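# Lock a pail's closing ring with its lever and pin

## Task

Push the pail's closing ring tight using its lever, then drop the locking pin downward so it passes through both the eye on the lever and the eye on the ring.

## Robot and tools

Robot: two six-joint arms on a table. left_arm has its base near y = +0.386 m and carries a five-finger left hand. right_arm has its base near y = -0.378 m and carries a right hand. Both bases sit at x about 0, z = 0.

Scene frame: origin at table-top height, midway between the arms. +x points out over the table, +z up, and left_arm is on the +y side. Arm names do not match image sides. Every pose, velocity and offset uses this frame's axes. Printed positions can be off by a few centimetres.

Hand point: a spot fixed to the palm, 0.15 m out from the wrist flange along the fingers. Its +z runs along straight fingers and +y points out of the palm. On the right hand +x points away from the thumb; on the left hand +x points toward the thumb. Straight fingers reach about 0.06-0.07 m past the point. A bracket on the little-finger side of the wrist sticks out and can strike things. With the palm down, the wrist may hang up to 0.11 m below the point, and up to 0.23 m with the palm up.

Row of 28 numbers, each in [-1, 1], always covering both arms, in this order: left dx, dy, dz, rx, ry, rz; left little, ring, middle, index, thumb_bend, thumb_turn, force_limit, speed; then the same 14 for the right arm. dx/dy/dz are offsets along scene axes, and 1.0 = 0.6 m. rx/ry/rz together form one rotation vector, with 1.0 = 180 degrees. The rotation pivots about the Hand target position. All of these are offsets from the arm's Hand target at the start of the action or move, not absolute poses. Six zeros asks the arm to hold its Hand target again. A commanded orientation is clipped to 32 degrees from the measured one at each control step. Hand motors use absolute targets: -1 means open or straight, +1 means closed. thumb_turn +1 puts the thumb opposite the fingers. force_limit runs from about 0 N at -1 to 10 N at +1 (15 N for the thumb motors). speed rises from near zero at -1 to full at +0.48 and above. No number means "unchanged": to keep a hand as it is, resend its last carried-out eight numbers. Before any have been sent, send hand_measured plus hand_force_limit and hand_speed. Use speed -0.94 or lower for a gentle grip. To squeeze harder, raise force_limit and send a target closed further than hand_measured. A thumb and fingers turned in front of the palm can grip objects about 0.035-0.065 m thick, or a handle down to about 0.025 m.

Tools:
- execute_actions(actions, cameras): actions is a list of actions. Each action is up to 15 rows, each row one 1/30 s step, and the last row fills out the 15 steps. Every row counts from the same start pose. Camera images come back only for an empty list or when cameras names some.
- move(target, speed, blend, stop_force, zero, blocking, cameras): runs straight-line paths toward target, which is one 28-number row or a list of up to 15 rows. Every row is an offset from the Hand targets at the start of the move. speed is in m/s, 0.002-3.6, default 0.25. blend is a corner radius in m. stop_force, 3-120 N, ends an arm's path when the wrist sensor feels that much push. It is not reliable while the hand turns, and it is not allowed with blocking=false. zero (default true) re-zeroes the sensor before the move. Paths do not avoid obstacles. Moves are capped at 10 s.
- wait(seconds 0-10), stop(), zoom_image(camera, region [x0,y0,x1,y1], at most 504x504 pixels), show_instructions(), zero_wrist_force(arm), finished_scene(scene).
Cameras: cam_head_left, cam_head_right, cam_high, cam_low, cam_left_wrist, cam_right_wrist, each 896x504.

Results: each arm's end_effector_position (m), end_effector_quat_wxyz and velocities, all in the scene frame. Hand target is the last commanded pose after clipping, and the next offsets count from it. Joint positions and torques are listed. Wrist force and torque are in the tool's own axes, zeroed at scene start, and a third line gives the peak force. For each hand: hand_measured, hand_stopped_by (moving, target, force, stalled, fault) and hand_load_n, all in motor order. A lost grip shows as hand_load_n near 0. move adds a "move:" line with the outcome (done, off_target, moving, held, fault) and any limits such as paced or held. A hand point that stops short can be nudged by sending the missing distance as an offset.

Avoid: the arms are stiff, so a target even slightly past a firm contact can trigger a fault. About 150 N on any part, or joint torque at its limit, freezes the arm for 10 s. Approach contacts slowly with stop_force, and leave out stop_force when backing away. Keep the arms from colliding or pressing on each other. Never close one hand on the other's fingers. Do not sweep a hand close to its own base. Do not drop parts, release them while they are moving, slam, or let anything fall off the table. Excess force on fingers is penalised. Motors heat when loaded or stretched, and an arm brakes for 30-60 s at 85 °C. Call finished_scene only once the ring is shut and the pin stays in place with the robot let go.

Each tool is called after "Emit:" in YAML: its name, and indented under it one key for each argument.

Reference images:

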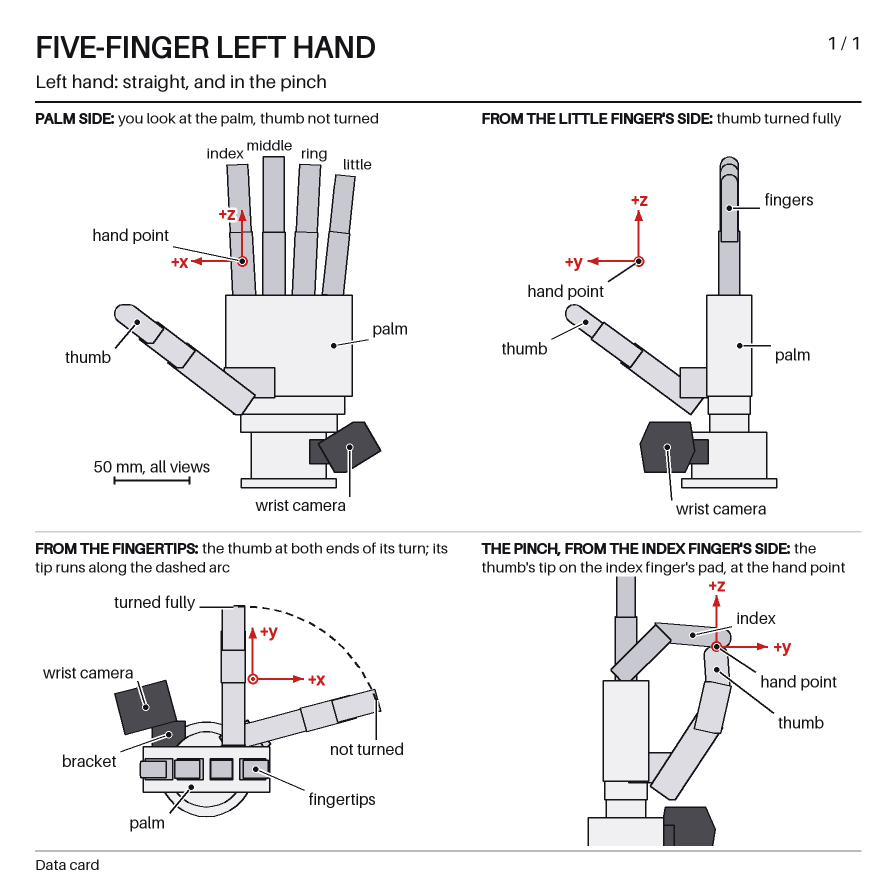

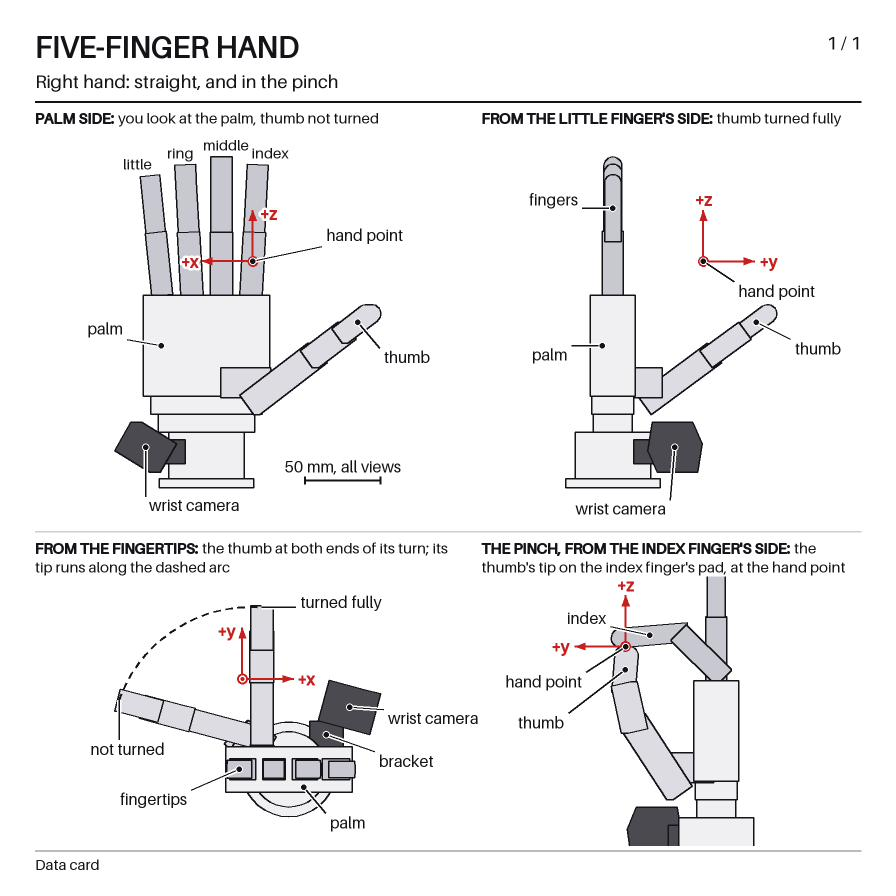

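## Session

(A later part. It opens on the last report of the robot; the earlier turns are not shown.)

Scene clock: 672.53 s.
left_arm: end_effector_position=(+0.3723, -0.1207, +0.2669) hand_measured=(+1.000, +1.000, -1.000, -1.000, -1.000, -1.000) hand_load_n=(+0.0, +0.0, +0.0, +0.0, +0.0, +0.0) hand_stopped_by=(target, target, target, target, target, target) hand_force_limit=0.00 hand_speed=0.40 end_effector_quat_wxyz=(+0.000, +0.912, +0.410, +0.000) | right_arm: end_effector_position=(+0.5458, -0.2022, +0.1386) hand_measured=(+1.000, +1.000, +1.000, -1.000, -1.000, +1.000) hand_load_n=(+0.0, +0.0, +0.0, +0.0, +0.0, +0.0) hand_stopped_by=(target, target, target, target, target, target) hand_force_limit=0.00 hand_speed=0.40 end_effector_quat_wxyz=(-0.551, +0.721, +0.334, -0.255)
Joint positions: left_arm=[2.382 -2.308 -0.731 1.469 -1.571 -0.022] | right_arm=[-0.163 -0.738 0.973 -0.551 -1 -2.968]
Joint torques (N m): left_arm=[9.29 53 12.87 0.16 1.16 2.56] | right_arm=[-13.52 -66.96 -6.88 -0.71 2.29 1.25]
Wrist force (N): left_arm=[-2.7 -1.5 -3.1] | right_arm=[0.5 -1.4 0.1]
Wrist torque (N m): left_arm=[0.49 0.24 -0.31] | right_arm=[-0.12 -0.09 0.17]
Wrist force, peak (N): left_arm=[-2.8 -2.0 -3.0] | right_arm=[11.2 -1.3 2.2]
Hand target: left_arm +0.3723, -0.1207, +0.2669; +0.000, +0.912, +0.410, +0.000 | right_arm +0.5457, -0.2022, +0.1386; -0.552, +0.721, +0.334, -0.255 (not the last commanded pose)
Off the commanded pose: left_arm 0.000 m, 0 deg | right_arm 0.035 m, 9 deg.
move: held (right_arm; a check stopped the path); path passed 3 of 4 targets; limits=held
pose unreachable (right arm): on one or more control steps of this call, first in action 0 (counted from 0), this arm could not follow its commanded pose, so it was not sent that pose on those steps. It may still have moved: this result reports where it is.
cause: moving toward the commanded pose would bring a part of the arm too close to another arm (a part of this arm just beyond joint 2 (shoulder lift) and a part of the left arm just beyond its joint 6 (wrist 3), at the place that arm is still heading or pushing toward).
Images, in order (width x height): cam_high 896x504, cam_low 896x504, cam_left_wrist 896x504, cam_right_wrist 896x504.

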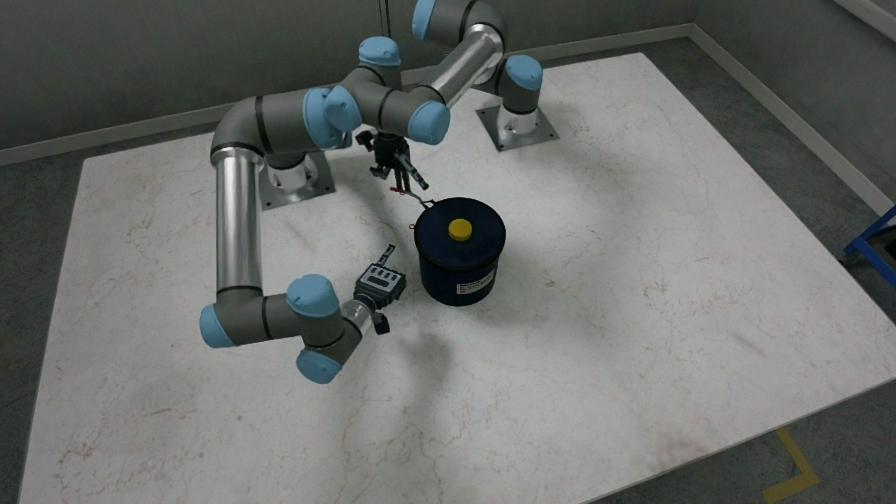

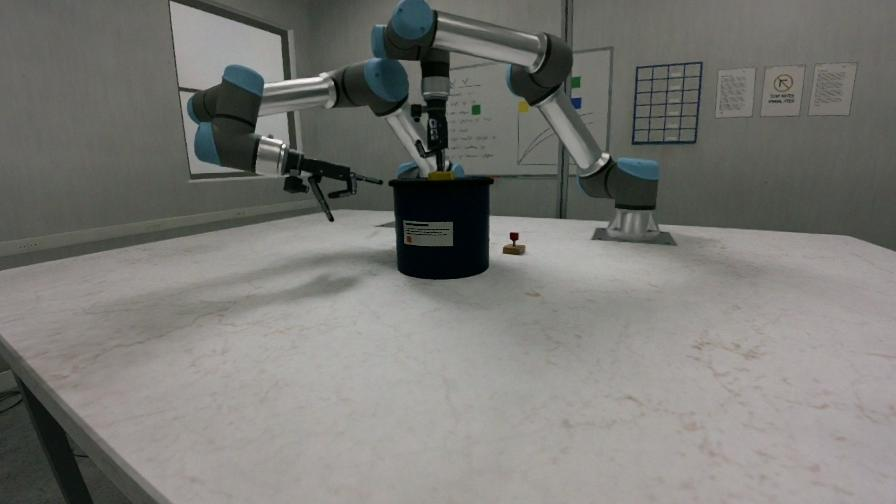

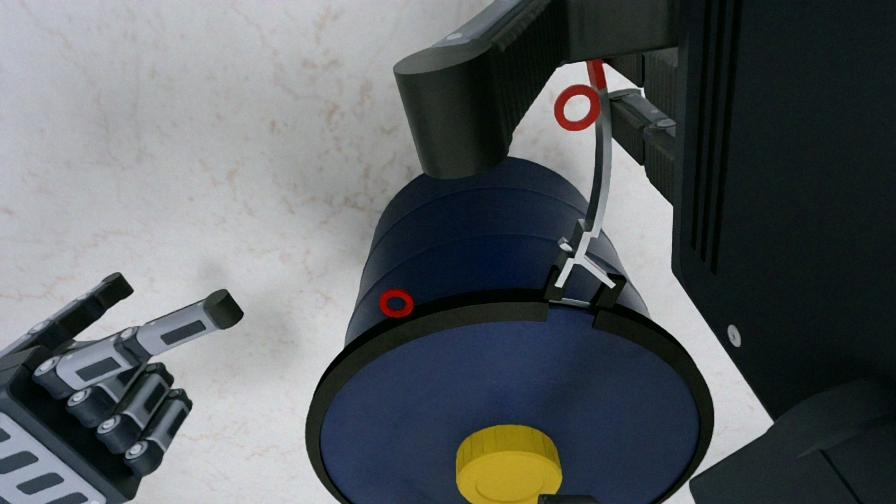

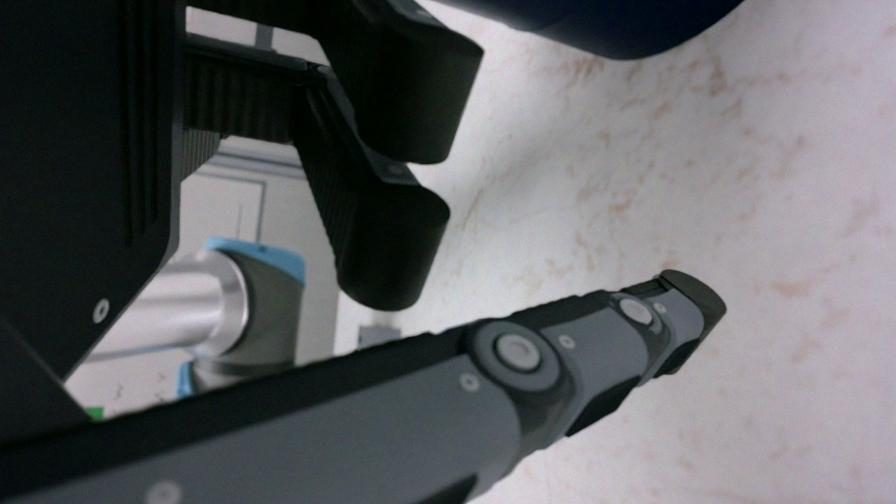

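Emit:
move:
  target:
    - [0,0,0,0,0,0,1,1,-1,-1,-1,-1,0,0.4,-0.1095,0.0,0,0,0,-0.1917,1,1,1,-1,-1,1,0,0.4]
  speed: 0.15
  cameras: ["cam_left_wrist","cam_high"]

Emit:
zoom_image:
  camera: "cam_high"
  region: [390, 200, 440, 250]

Emit:
zoom_image:
  camera: "cam_left_wrist"
  region: [260, 240, 440, 380]

Scene clock: 722.93 s.
left_arm: end_effector_position=(+0.3723, -0.1207, +0.2669) hand_measured=(+1.000, +1.000, -1.000, -1.000, -1.000, -1.000) hand_load_n=(+0.0, +0.0, +0.0, +0.5, +0.0, +0.0) hand_stopped_by=(target, target, target, target, target, target) hand_force_limit=0.00 hand_speed=0.40 end_effector_quat_wxyz=(+0.000, +0.912, +0.410, +0.000) | right_arm: end_effector_position=(+0.4801, -0.2022, +0.1386) hand_measured=(+1.000, +1.000, +1.000, -1.000, -1.000, +1.000) hand_load_n=(+0.0, +0.0, +0.0, +0.0, +0.0, +0.0) hand_stopped_by=(target, target, target, target, target, target) hand_force_limit=0.00 hand_speed=0.40 end_effector_quat_wxyz=(-0.602, +0.787, +0.105, -0.080) end_effector_velocity=(+0.000, +0.000, +0.000) end_effector_angular_velocity=(-0.001, -0.001, -0.002)
Joint positions: left_arm=[2.382 -2.308 -0.731 1.469 -1.571 -0.022] | right_arm=[-0.35 -1.156 1.693 -1.007 -0.615 -2.748]
Joint velocities: left_arm=[within noise] | right_arm=[-0.001 -0.002 0.003 -0.005 0.001 0.003]
Joint torques (N m): left_arm=[8.13 53.74 13.4 0.18 1.2 2.71] | right_arm=[-14.4 -50.63 -7.44 -1.65 2.6 1.04]
Wrist force (N): left_arm=[-2.4 -1.5 -2.9] | right_arm=[0.6 -1.6 -0.1]
Wrist torque (N m): left_arm=[0.48 0.21 -0.30] | right_arm=[-0.13 -0.02 0.21]
Wrist force, peak (N): left_arm=[-2.7 -1.6 -3.2] | right_arm=[0.7 -1.7 0.1]
Hand target: left_arm +0.3723, -0.1207, +0.2669; +0.000, +0.912, +0.410, +0.000 | right_arm +0.4800, -0.2022, +0.1386; -0.602, +0.787, +0.105, -0.080
Off the commanded pose: left_arm 0.000 m, 0 deg | right_arm 0.000 m, 0 deg.
move: done
Images, in order (width x height): cam_high 896x504, cam_left_wrist 896x504.

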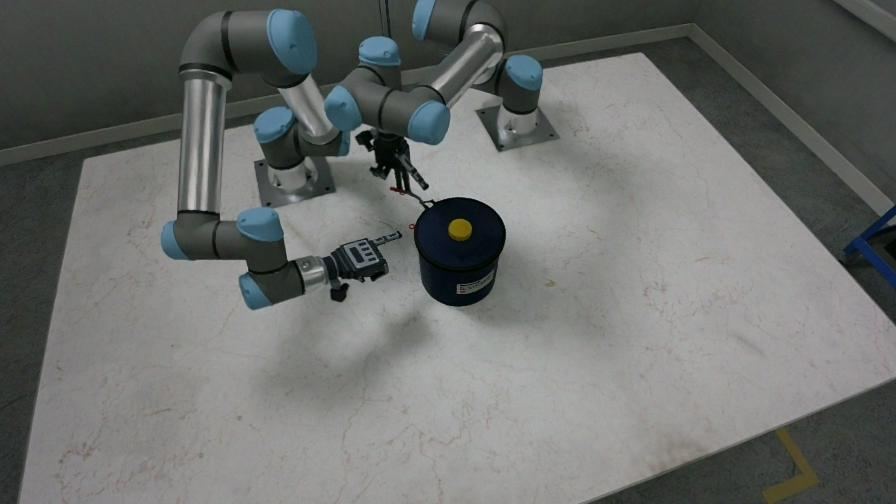

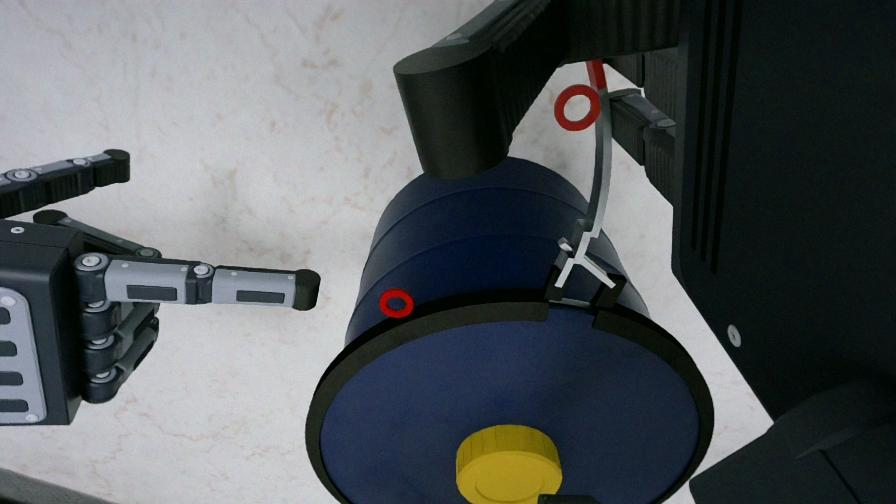

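Scaled by 10.080.

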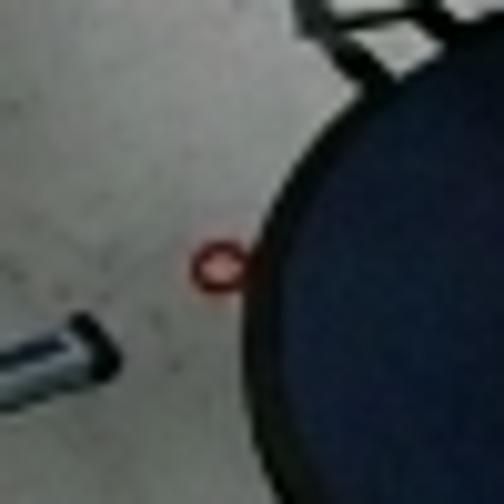

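Scaled by 2.800.

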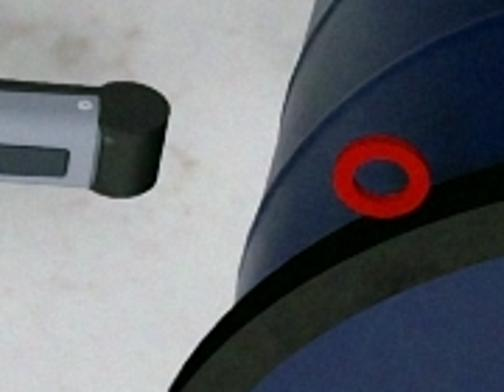

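Emit:
move:
  target:
    - [0,0,0,0,0,0,1,1,-1,-1,-1,-1,0,0.4,0.002,0.0385,0.001,0,0,0,1,1,1,-1,-1,1,0,0.4]
  speed: 0.04
  stop_force: 3
  cameras: ["cam_left_wrist","cam_high"]

Emit:
zoom_image:
  camera: "cam_high"
  region: [390, 200, 440, 250]

Emit:
zoom_image:
  camera: "cam_left_wrist"
  region: [330, 240, 460, 370]

Scene clock: 748.33 s.
left_arm: end_effector_position=(+0.3723, -0.1207, +0.2669) hand_measured=(+1.000, +1.000, -1.000, -1.000, -1.000, -1.000) hand_load_n=(+0.0, +0.0, +0.0, +0.5, +0.0, +0.0) hand_stopped_by=(target, target, target, target, target, target) hand_force_limit=0.00 hand_speed=0.40 end_effector_quat_wxyz=(+0.000, +0.912, +0.410, +0.000) | right_arm: end_effector_position=(+0.4812, -0.1791, +0.1392) hand_measured=(+1.000, +1.000, +1.000, -1.000, -1.000, +1.000) hand_load_n=(+0.0, +0.0, +0.0, -0.5, +0.0, +0.0) hand_stopped_by=(target, target, target, target, target, target) hand_force_limit=0.00 hand_speed=0.40 end_effector_quat_wxyz=(-0.602, +0.787, +0.105, -0.080)
Joint positions: left_arm=[2.382 -2.308 -0.731 1.469 -1.571 -0.022] | right_arm=[-0.31 -1.16 1.701 -1.04 -0.579 -2.714]
Joint torques (N m): left_arm=[7.59 52.3 13.36 0.17 1.11 2.55] | right_arm=[11.43 -50.47 -7.25 -1.72 2.61 1.36]
Wrist force (N): left_arm=[-2.6 -1.8 -2.9] | right_arm=[0.5 -1.6 -0.1]
Wrist torque (N m): left_arm=[0.43 0.23 -0.29] | right_arm=[-0.11 -0.01 0.19]
Wrist force, peak (N): left_arm=[-2.5 -1.8 -3.5] | right_arm=[0.5 -1.8 0.1]
Hand target: left_arm +0.3723, -0.1207, +0.2669; +0.000, +0.912, +0.410, +0.000 | right_arm +0.4812, -0.1791, +0.1392; -0.602, +0.787, +0.105, -0.080
Off the commanded pose: left_arm 0.000 m, 0 deg | right_arm 0.000 m, 0 deg.
move: done
Images, in order (width x height): cam_high 896x504, cam_left_wrist 896x504.

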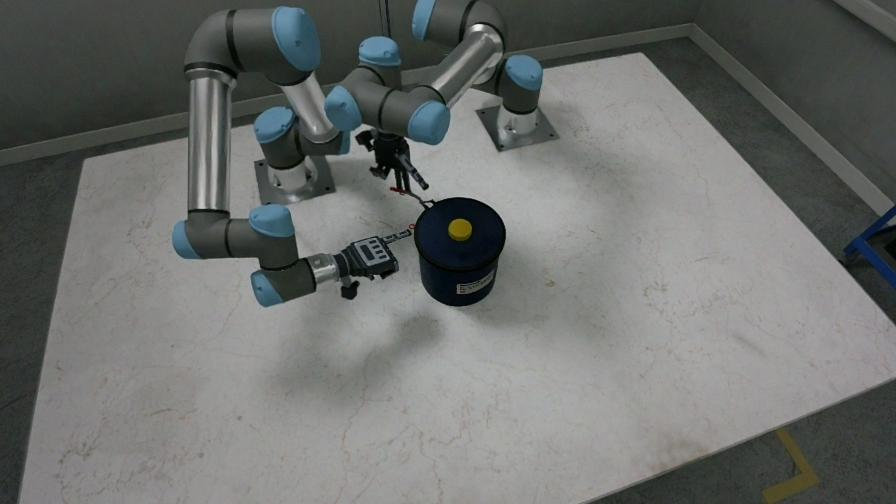

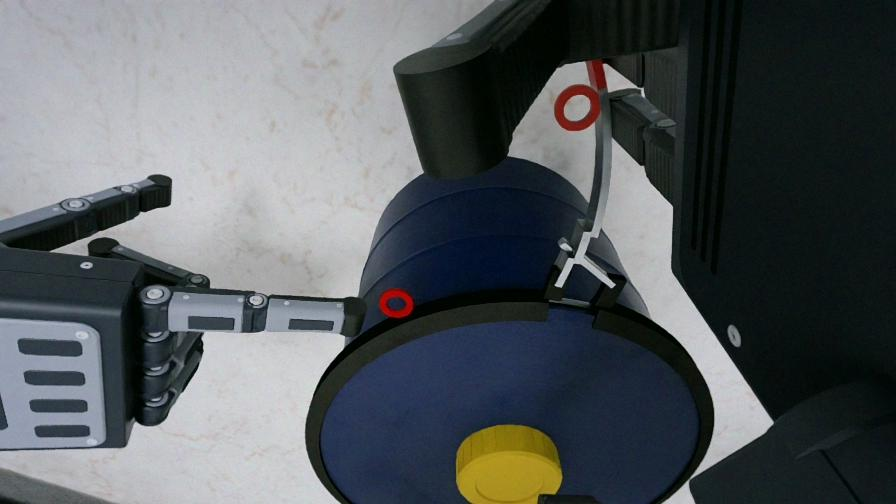

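Scaled by 10.080.

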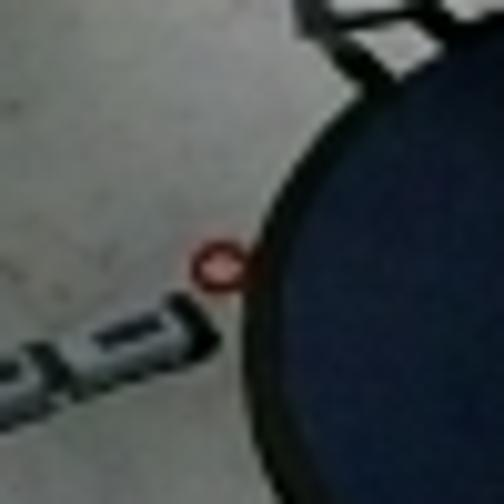

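Scaled by 3.877.

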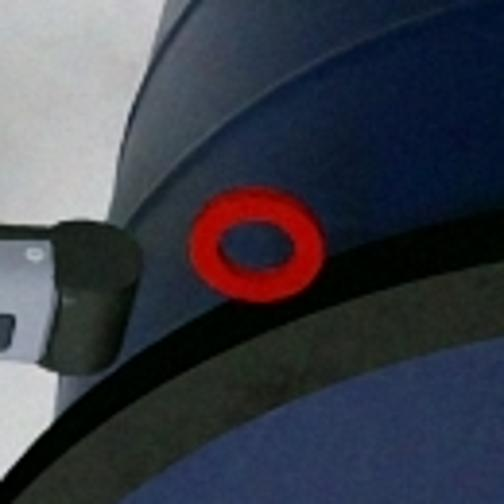

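Emit:
move:
  target:
    - [0,0,0,0,0,0,1,1,-1,-1,-1,-1,0,0.4,-0.001,0.0085,0,0,0,0,1,1,1,-1,-1,1,0,0.4]
  speed: 0.01
  stop_force: 3
  cameras: ["cam_left_wrist","cam_high"]

Emit:
zoom_image:
  camera: "cam_high"
  region: [390, 200, 440, 250]

Emit:
zoom_image:
  camera: "cam_left_wrist"
  region: [330, 240, 460, 370]

Scene clock: 758.00 s.
left_arm: end_effector_position=(+0.3723, -0.1207, +0.2669) hand_measured=(+1.000, +1.000, -1.000, -1.000, -1.000, -1.000) hand_load_n=(+0.5, +0.5, +0.0, +0.5, +0.0, +0.0) hand_stopped_by=(target, target, target, target, target, target) hand_force_limit=0.00 hand_speed=0.40 end_effector_quat_wxyz=(+0.000, +0.912, +0.410, +0.000) | right_arm: end_effector_position=(+0.4806, -0.1740, +0.1392) hand_measured=(+1.000, +1.000, +1.000, -1.000, -1.000, +1.000) hand_load_n=(+0.0, +0.0, +0.0, -0.5, +0.0, +0.0) hand_stopped_by=(target, target, target, target, target, target) hand_force_limit=0.00 hand_speed=0.40 end_effector_quat_wxyz=(-0.602, +0.787, +0.105, -0.080)
Joint positions: left_arm=[2.382 -2.308 -0.731 1.469 -1.571 -0.022] | right_arm=[-0.301 -1.162 1.705 -1.048 -0.571 -2.707]
Joint torques (N m): left_arm=[7.75 52.56 13.69 0.14 1 2.53] | right_arm=[11.28 -50.5 -6.87 -1.7 2.71 1.2]
Wrist force (N): left_arm=[-2.7 -1.7 -2.8] | right_arm=[0.4 -1.3 -0.6]
Wrist torque (N m): left_arm=[0.45 0.25 -0.31] | right_arm=[-0.07 -0.03 0.19]
Wrist force, peak (N): left_arm=[-3.1 -2.0 -2.6] | right_arm=[0.6 -1.7 0.0]
Hand target: left_arm +0.3723, -0.1207, +0.2669; +0.000, +0.912, +0.410, +0.000 | right_arm +0.4806, -0.1740, +0.1392; -0.602, +0.787, +0.105, -0.080
Off the commanded pose: left_arm 0.000 m, 0 deg | right_arm 0.000 m, 0 deg.
move: done
Images, in order (width x height): cam_high 896x504, cam_left_wrist 896x504.

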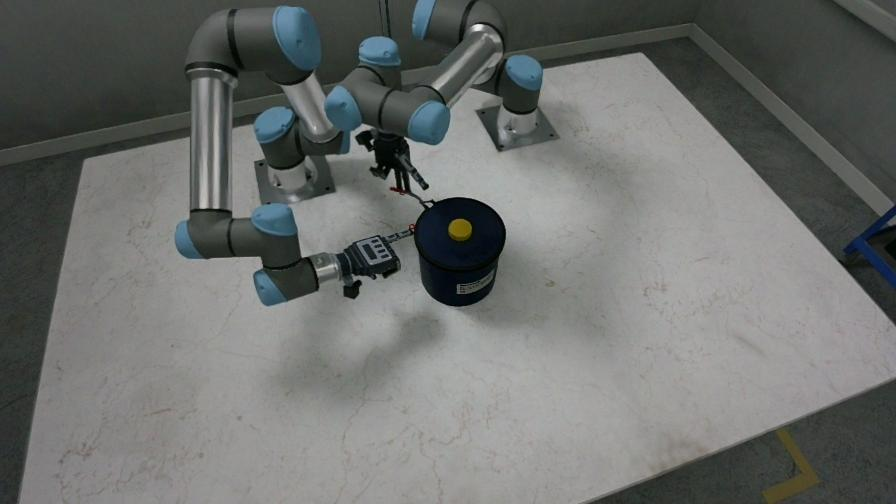

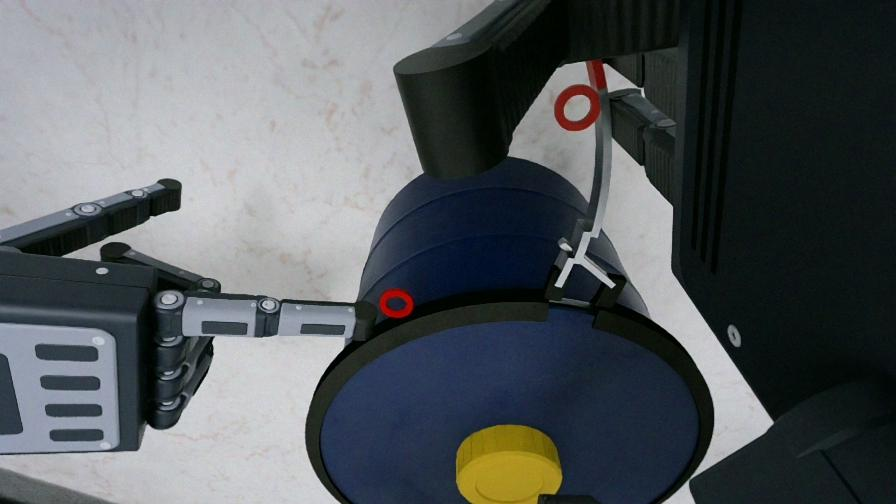

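Scaled by 10.080.

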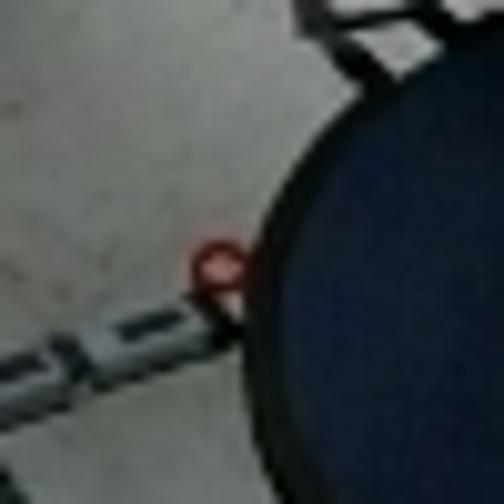

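Scaled by 3.877.

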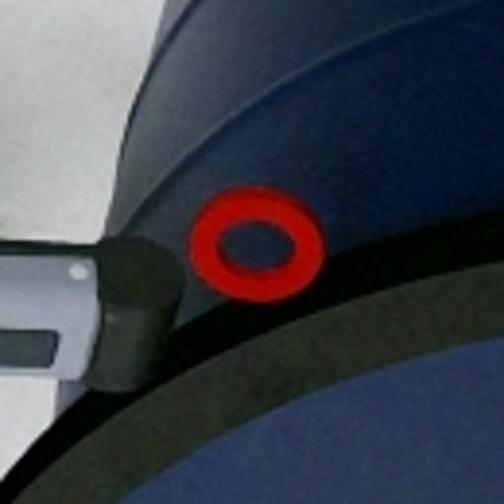

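Emit:
move:
  target:
    - [0.0175,-0.0035,0,0,0,0.0444,1,1,-1,-1,-1,-1,0,0.4,0,0,0,0,0,0,1,1,1,-1,-1,1,0,0.4]
    - [0.0308,-0.0045,0,0,0,0.0778,1,1,-1,-1,-1,-1,0,0.4,0,0,0,0,0,0,1,1,1,-1,-1,1,0,0.4]
  speed: 0.05
  blend: [0.004,0]
  stop_force: 27
  cameras: ["cam_left_wrist","cam_high"]

Emit:
zoom_image:
  camera: "cam_high"
  region: [380, 180, 450, 250]

Emit:
zoom_image:
  camera: "cam_left_wrist"
  region: [310, 220, 440, 350]

Scene clock: 773.63 s.
left_arm: end_effector_position=(+0.3908, -0.1234, +0.2669) hand_measured=(+1.000, +1.000, -1.000, -1.000, -1.000, -1.000) hand_load_n=(+0.0, +0.0, +0.5, +3.0, -0.5, +0.0) hand_stopped_by=(target, target, target, target, target, target) hand_force_limit=0.00 hand_speed=0.40 end_effector_quat_wxyz=(+0.000, +0.855, +0.518, +0.000) | right_arm: end_effector_position=(+0.4806, -0.1740, +0.1392) hand_measured=(+1.000, +1.000, +1.000, -1.000, -1.000, +1.000) hand_load_n=(+0.0, +0.0, +0.0, +0.5, +0.0, +0.0) hand_stopped_by=(target, target, target, target, target, target) hand_force_limit=0.00 hand_speed=0.40 end_effector_quat_wxyz=(-0.602, +0.787, +0.105, -0.080)
Joint positions: left_arm=[2.378 -2.408 -0.554 1.392 -1.571 -0.271] | right_arm=[-0.301 -1.162 1.705 -1.048 -0.571 -2.707]
Joint torques (N m): left_arm=[0.56 37.05 32.99 3.11 -4.52 -2.1] | right_arm=[12.01 -43.5 -7.44 2.53 -3.83 0.83]
Wrist force (N): left_arm=[-6.0 -23.9 1.2] | right_arm=[11.8 -5.6 -16.4]
Wrist torque (N m): left_arm=[0.82 0.07 -0.25] | right_arm=[1.14 0.58 0.90]
Wrist force, peak (N): left_arm=[-6.1 -24.3 1.3] | right_arm=[12.3 -5.6 -16.9]
Hand target: left_arm +0.3908, -0.1234, +0.2669; +0.000, +0.855, +0.518, +0.000 | right_arm +0.4806, -0.1740, +0.1392; -0.602, +0.787, +0.105, -0.080
Off the commanded pose: left_arm 0.000 m, 0 deg | right_arm 0.000 m, 0 deg.
move: done
Images, in order (width x height): cam_high 896x504, cam_left_wrist 896x504.

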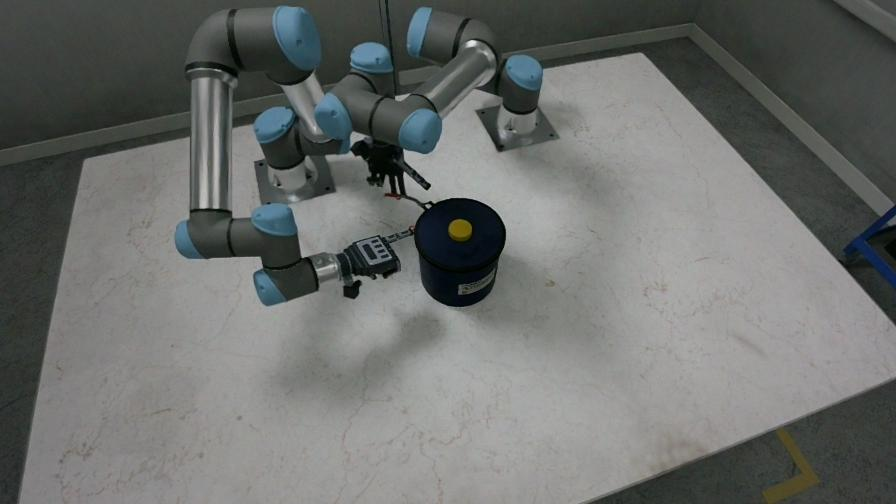

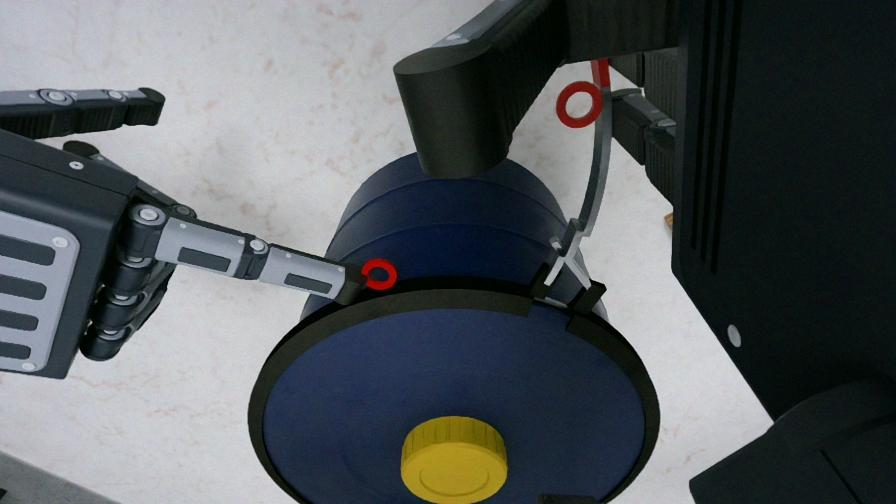

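Scaled by 7.200.

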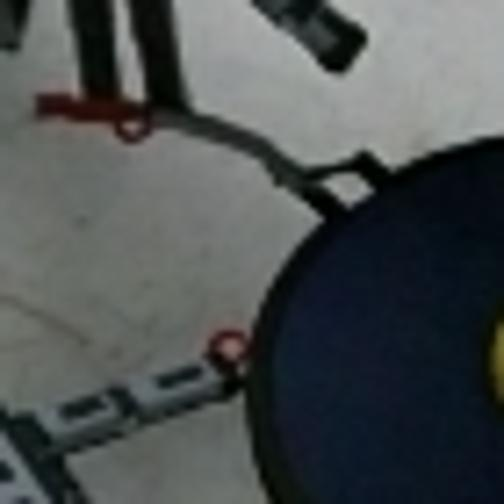

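Scaled by 3.877.

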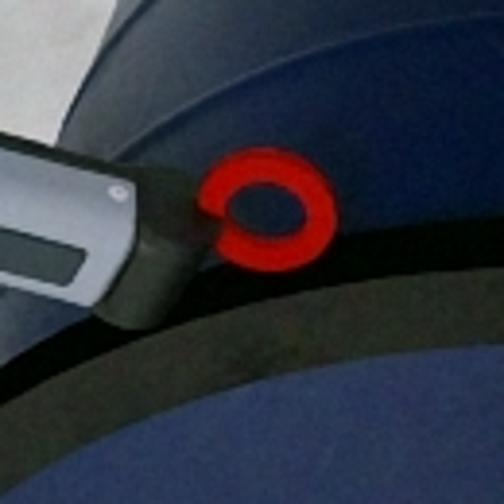

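Emit:
move:
  target:
    - [0.0134,0.0005,0,0,0,0.0333,1,1,-1,-1,-1,-1,0,0.4,0,0,-0.003,0,0,0,1,1,1,-1,-1,1,0,0.4]
  speed: 0.04
  cameras: ["cam_left_wrist","cam_high"]

Emit:
zoom_image:
  camera: "cam_high"
  region: [380, 180, 450, 250]

Emit:
zoom_image:
  camera: "cam_left_wrist"
  region: [290, 200, 420, 330]

Scene clock: 783.10 s.
left_arm: end_effector_position=(+0.3988, -0.1231, +0.2669) hand_measured=(+1.000, +1.000, -1.000, -1.000, -1.000, -1.000) hand_load_n=(+0.0, +0.0, +0.5, +3.0, +0.0, +0.0) hand_stopped_by=(target, target, target, target, target, target) hand_force_limit=0.00 hand_speed=0.40 end_effector_quat_wxyz=(+0.000, +0.827, +0.562, +0.000) | right_arm: end_effector_position=(+0.4806, -0.1740, +0.1374) hand_measured=(+1.000, +1.000, +1.000, -1.000, -1.000, +1.000) hand_load_n=(+0.0, +0.0, +0.0, +0.0, +0.0, +0.0) hand_stopped_by=(target, target, target, target, target, target) hand_force_limit=0.00 hand_speed=0.40 end_effector_quat_wxyz=(-0.602, +0.787, +0.105, -0.080)
Joint positions: left_arm=[2.379 -2.458 -0.463 1.35 -1.571 -0.374] | right_arm=[-0.301 -1.16 1.707 -1.052 -0.571 -2.707]
Joint torques (N m): left_arm=[17.75 39.81 33.52 3.24 -6.38 -2.21] | right_arm=[10.9 -23.1 2.45 1.52 -4.4 -0.73]
Wrist force (N): left_arm=[-8.9 -27.3 2.1] | right_arm=[14.3 -1.4 -22.0]
Wrist torque (N m): left_arm=[0.86 -0.10 -0.38] | right_arm=[1.22 0.76 1.03]
Wrist force, peak (N): left_arm=[-8.9 -27.3 2.1] | right_arm=[15.0 -2.5 -21.9]
Hand target: left_arm +0.3989, -0.1231, +0.2669; +0.000, +0.827, +0.562, +0.000 | right_arm +0.4806, -0.1740, +0.1374; -0.602, +0.787, +0.105, -0.080
Off the commanded pose: left_arm 0.000 m, 0 deg | right_arm 0.000 m, 0 deg.
move: done
Images, in order (width x height): cam_high 896x504, cam_left_wrist 896x504.

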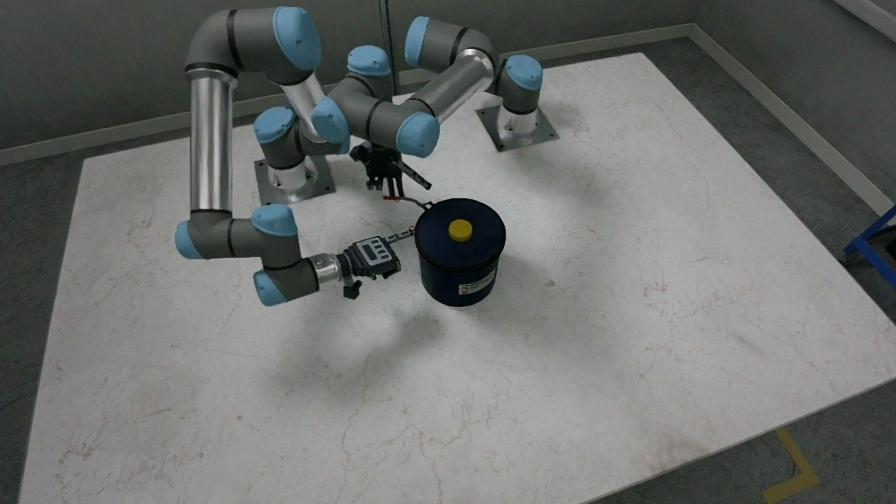

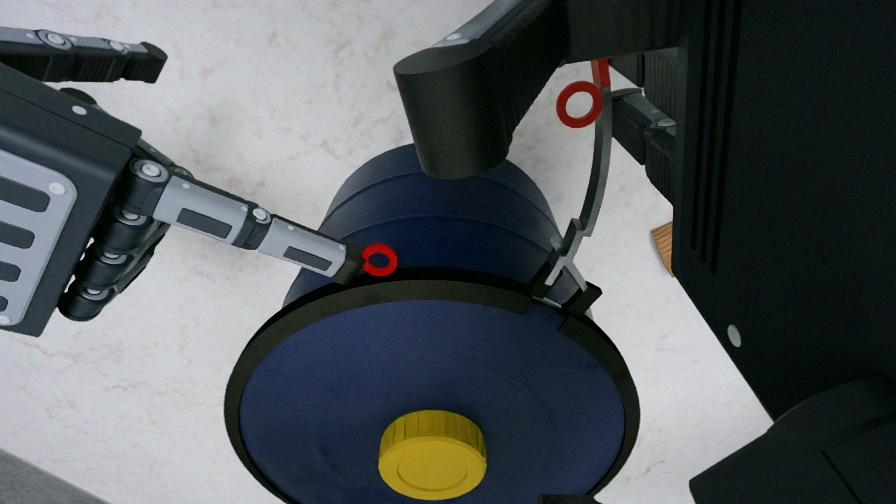

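Scaled by 7.200.

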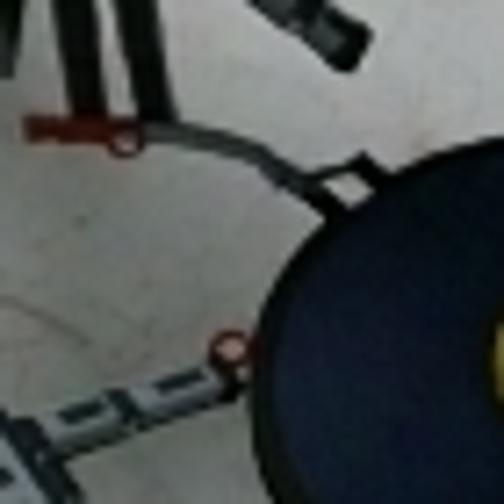

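Scaled by 3.877.

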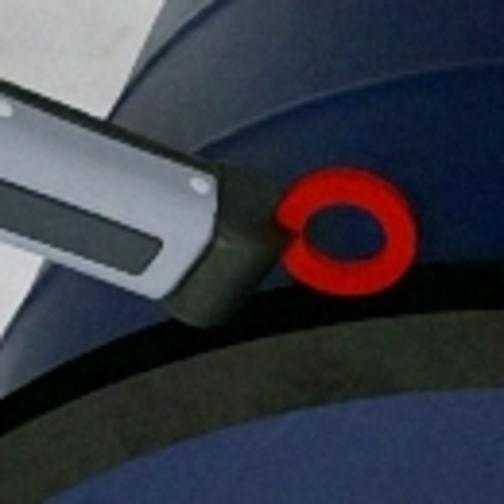

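Emit:
move:
  target:
    - [0.0131,0.0017,0,0,0,0.0333,1,1,-1,-1,-1,-1,0,0.4,0,0,0,0,0,0,1,1,1,-1,-1,1,0,0.4]
  speed: 0.04
  cameras: ["cam_left_wrist","cam_high"]

Emit:
zoom_image:
  camera: "cam_high"
  region: [380, 180, 450, 250]

Emit:
zoom_image:
  camera: "cam_left_wrist"
  region: [290, 180, 420, 310]

Scene clock: 791.90 s.
left_arm: end_effector_position=(+0.4067, -0.1221, +0.2669) hand_measured=(+1.000, +1.000, -1.000, -1.000, -1.000, -1.000) hand_load_n=(+0.0, +0.0, +0.5, +3.5, +0.0, +0.0) hand_stopped_by=(target, target, target, target, target, target) hand_force_limit=0.00 hand_speed=0.40 end_effector_quat_wxyz=(+0.000, +0.796, +0.605, +0.000) | right_arm: end_effector_position=(+0.4806, -0.1740, +0.1374) hand_measured=(+1.000, +1.000, +1.000, -1.000, -1.000, +1.000) hand_load_n=(+0.0, +0.0, +0.0, -4.0, +0.0, +0.0) hand_stopped_by=(target, target, target, target, target, target) hand_force_limit=0.00 hand_speed=0.40 end_effector_quat_wxyz=(-0.602, +0.787, +0.105, -0.080)
Joint positions: left_arm=[2.382 -2.516 -0.352 1.298 -1.571 -0.476] | right_arm=[-0.301 -1.16 1.707 -1.052 -0.571 -2.707]
Joint torques (N m): left_arm=[18.21 40.67 32.17 2.62 -6.32 -2.12] | right_arm=[10.17 -25.35 1.62 3.73 -4.25 -0.93]
Wrist force (N): left_arm=[-6.3 -26.8 3.2] | right_arm=[16.5 1.3 -19.1]
Wrist torque (N m): left_arm=[0.89 -0.02 -0.26] | right_arm=[0.89 0.87 1.15]
Wrist force, peak (N): left_arm=[-9.8 -26.9 2.3] | right_arm=[16.7 1.3 -20.4]
Hand target: left_arm +0.4067, -0.1221, +0.2669; +0.000, +0.796, +0.605, +0.000 | right_arm +0.4806, -0.1740, +0.1374; -0.602, +0.787, +0.105, -0.080
Off the commanded pose: left_arm 0.000 m, 0 deg | right_arm 0.000 m, 0 deg.
move: done
Images, in order (width x height): cam_high 896x504, cam_left_wrist 896x504.

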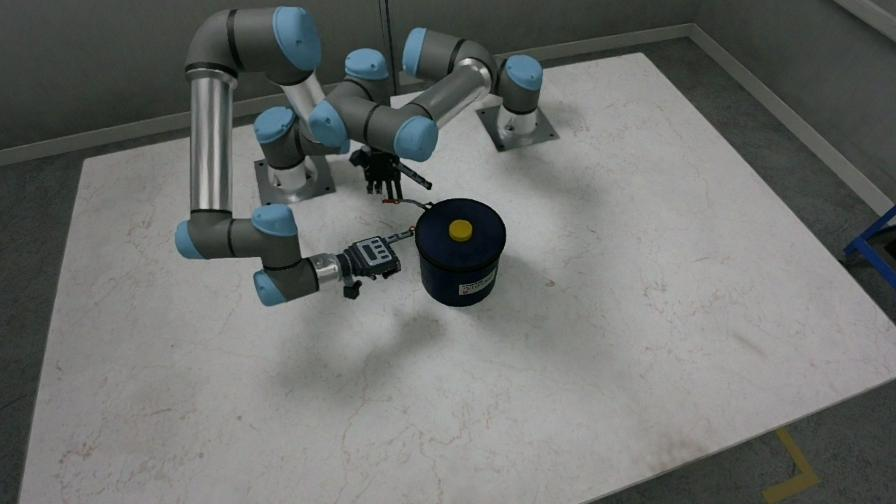

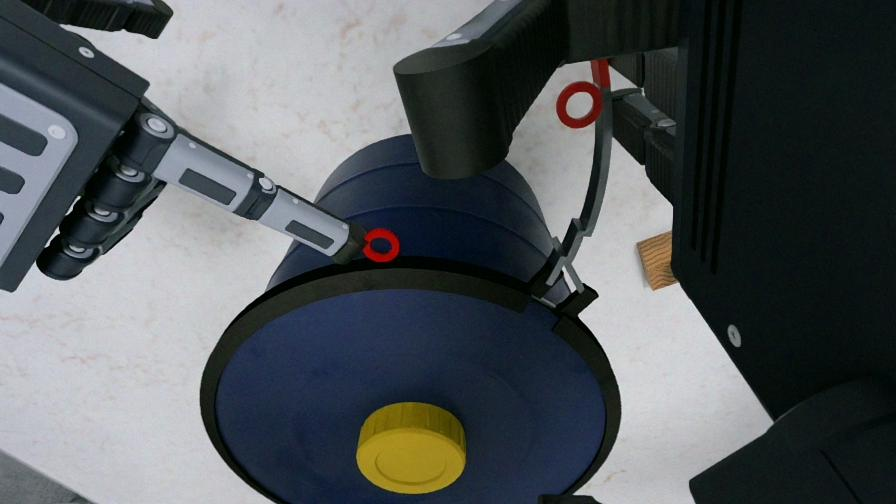

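Scaled by 7.200.

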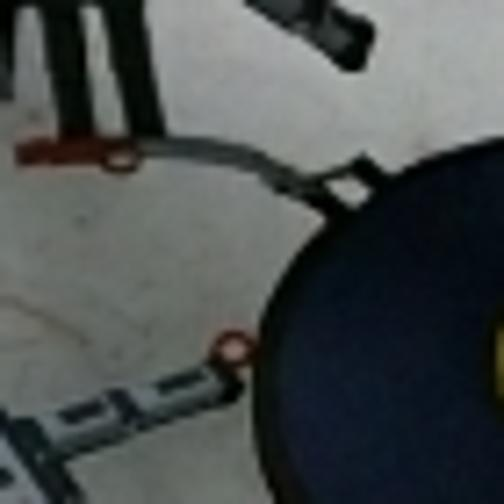

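Scaled by 3.877.

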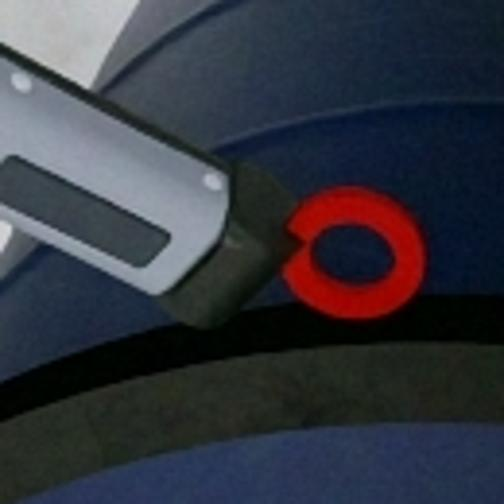

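Emit:
move:
  target:
    - [0.013,0.0032,0,0,0,0.0333,1,1,-1,-1,-1,-1,0,0.4,0,0,0.0015,0,0,0,1,1,1,-1,-1,1,0,0.4]
    - [0.0255,0.0077,0,0,0,0.0667,1,1,-1,-1,-1,-1,0,0.4,0,0,0.0015,0,0,0,1,1,1,-1,-1,1,0,0.4]
  speed: 0.04
  blend: [0.004,0]
  cameras: ["cam_left_wrist","cam_high"]

Emit:
zoom_image:
  camera: "cam_high"
  region: [380, 180, 450, 250]

Emit:
zoom_image:
  camera: "cam_left_wrist"
  region: [290, 160, 420, 290]

Scene clock: 804.47 s.
left_arm: end_effector_position=(+0.4214, -0.1166, +0.2664) hand_measured=(+1.000, +1.000, -1.000, -1.000, -1.000, -1.000) hand_load_n=(+0.0, +0.0, +0.0, +4.0, +0.0, +0.0) hand_stopped_by=(target, target, target, target, target, target) hand_force_limit=0.00 hand_speed=0.40 end_effector_quat_wxyz=(+0.008, +0.731, +0.683, +0.000) | right_arm: end_effector_position=(+0.4806, -0.1740, +0.1383) hand_measured=(+1.000, +1.000, +1.000, -1.000, -1.000, +1.000) hand_load_n=(+0.0, +0.0, +0.0, -3.5, +0.0, +0.0) hand_stopped_by=(target, target, target, target, target, target) hand_force_limit=0.00 hand_speed=0.40 end_effector_quat_wxyz=(-0.602, +0.787, +0.105, -0.080)
Joint positions: left_arm=[2.393 -2.675 -0.035 1.156 -1.569 -0.669] | right_arm=[-0.301 -1.161 1.706 -1.05 -0.571 -2.707]
Joint torques (N m): left_arm=[22.4 35.61 25.74 6.02 -5.89 -1.85] | right_arm=[10.2 -49.5 -22.07 4.28 -4.09 -0.34]
Wrist force (N): left_arm=[-10.2 -29.6 -11.2] | right_arm=[16.9 0.5 -13.8]
Wrist torque (N m): left_arm=[1.84 -0.24 -0.54] | right_arm=[0.58 0.96 1.16]
Wrist force, peak (N): left_arm=[-10.5 -30.0 -10.8] | right_arm=[17.1 1.7 -19.4]
Hand target: left_arm +0.4220, -0.1175, +0.2669; +0.000, +0.729, +0.685, +0.000 | right_arm +0.4806, -0.1740, +0.1383; -0.602, +0.787, +0.105, -0.080
Off the commanded pose: left_arm 0.001 m, 1 deg | right_arm 0.000 m, 0 deg.
elbow stopped short (left arm): the move would have taken joint 3 (elbow) straighter than the controller allows.
move: done
Images, in order (width x height): cam_high 896x504, cam_left_wrist 896x504.

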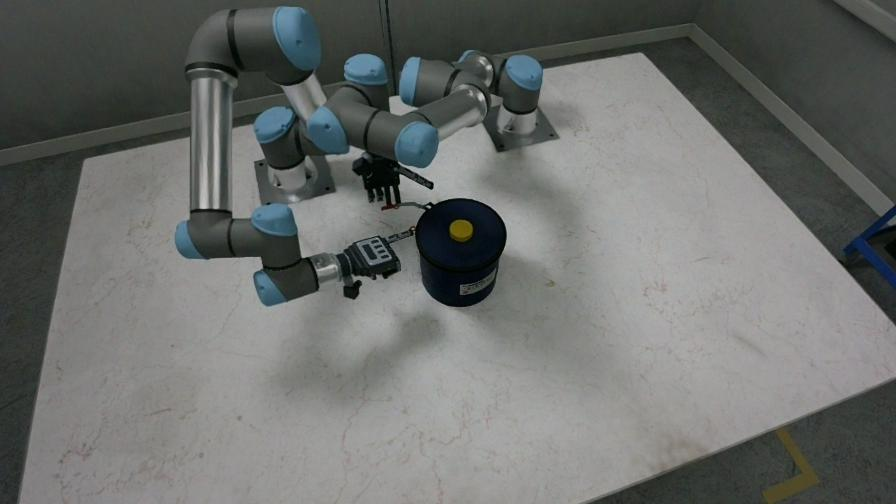

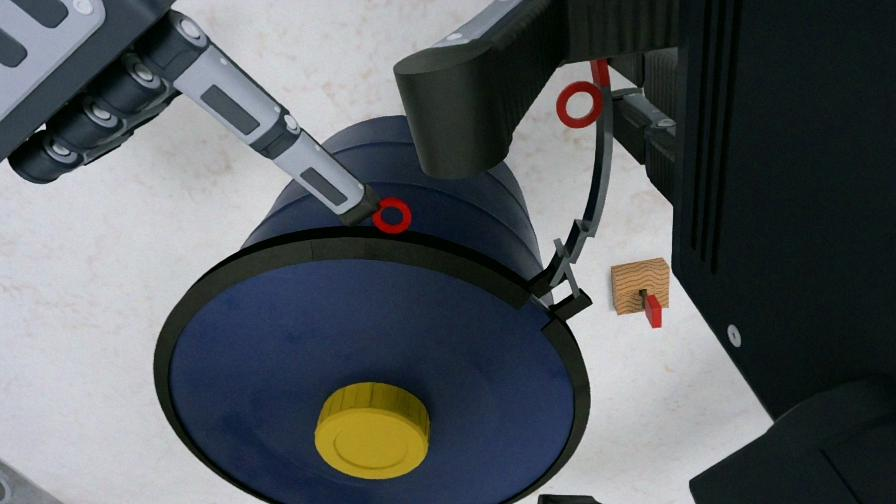

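Scaled by 7.200.

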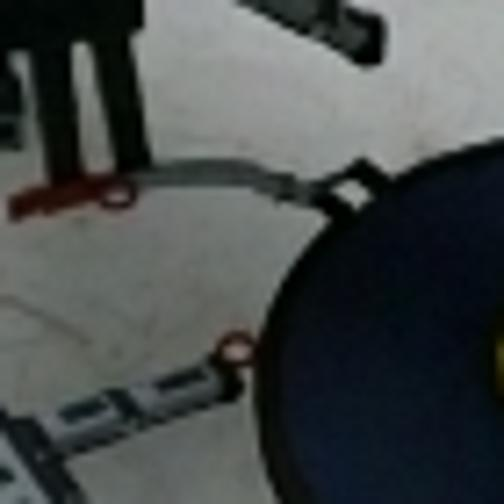

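Scaled by 3.877.

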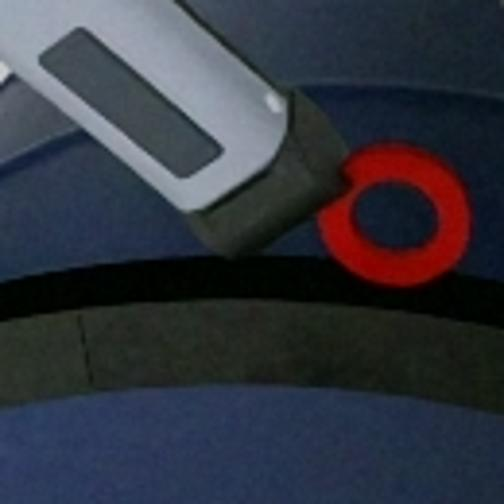

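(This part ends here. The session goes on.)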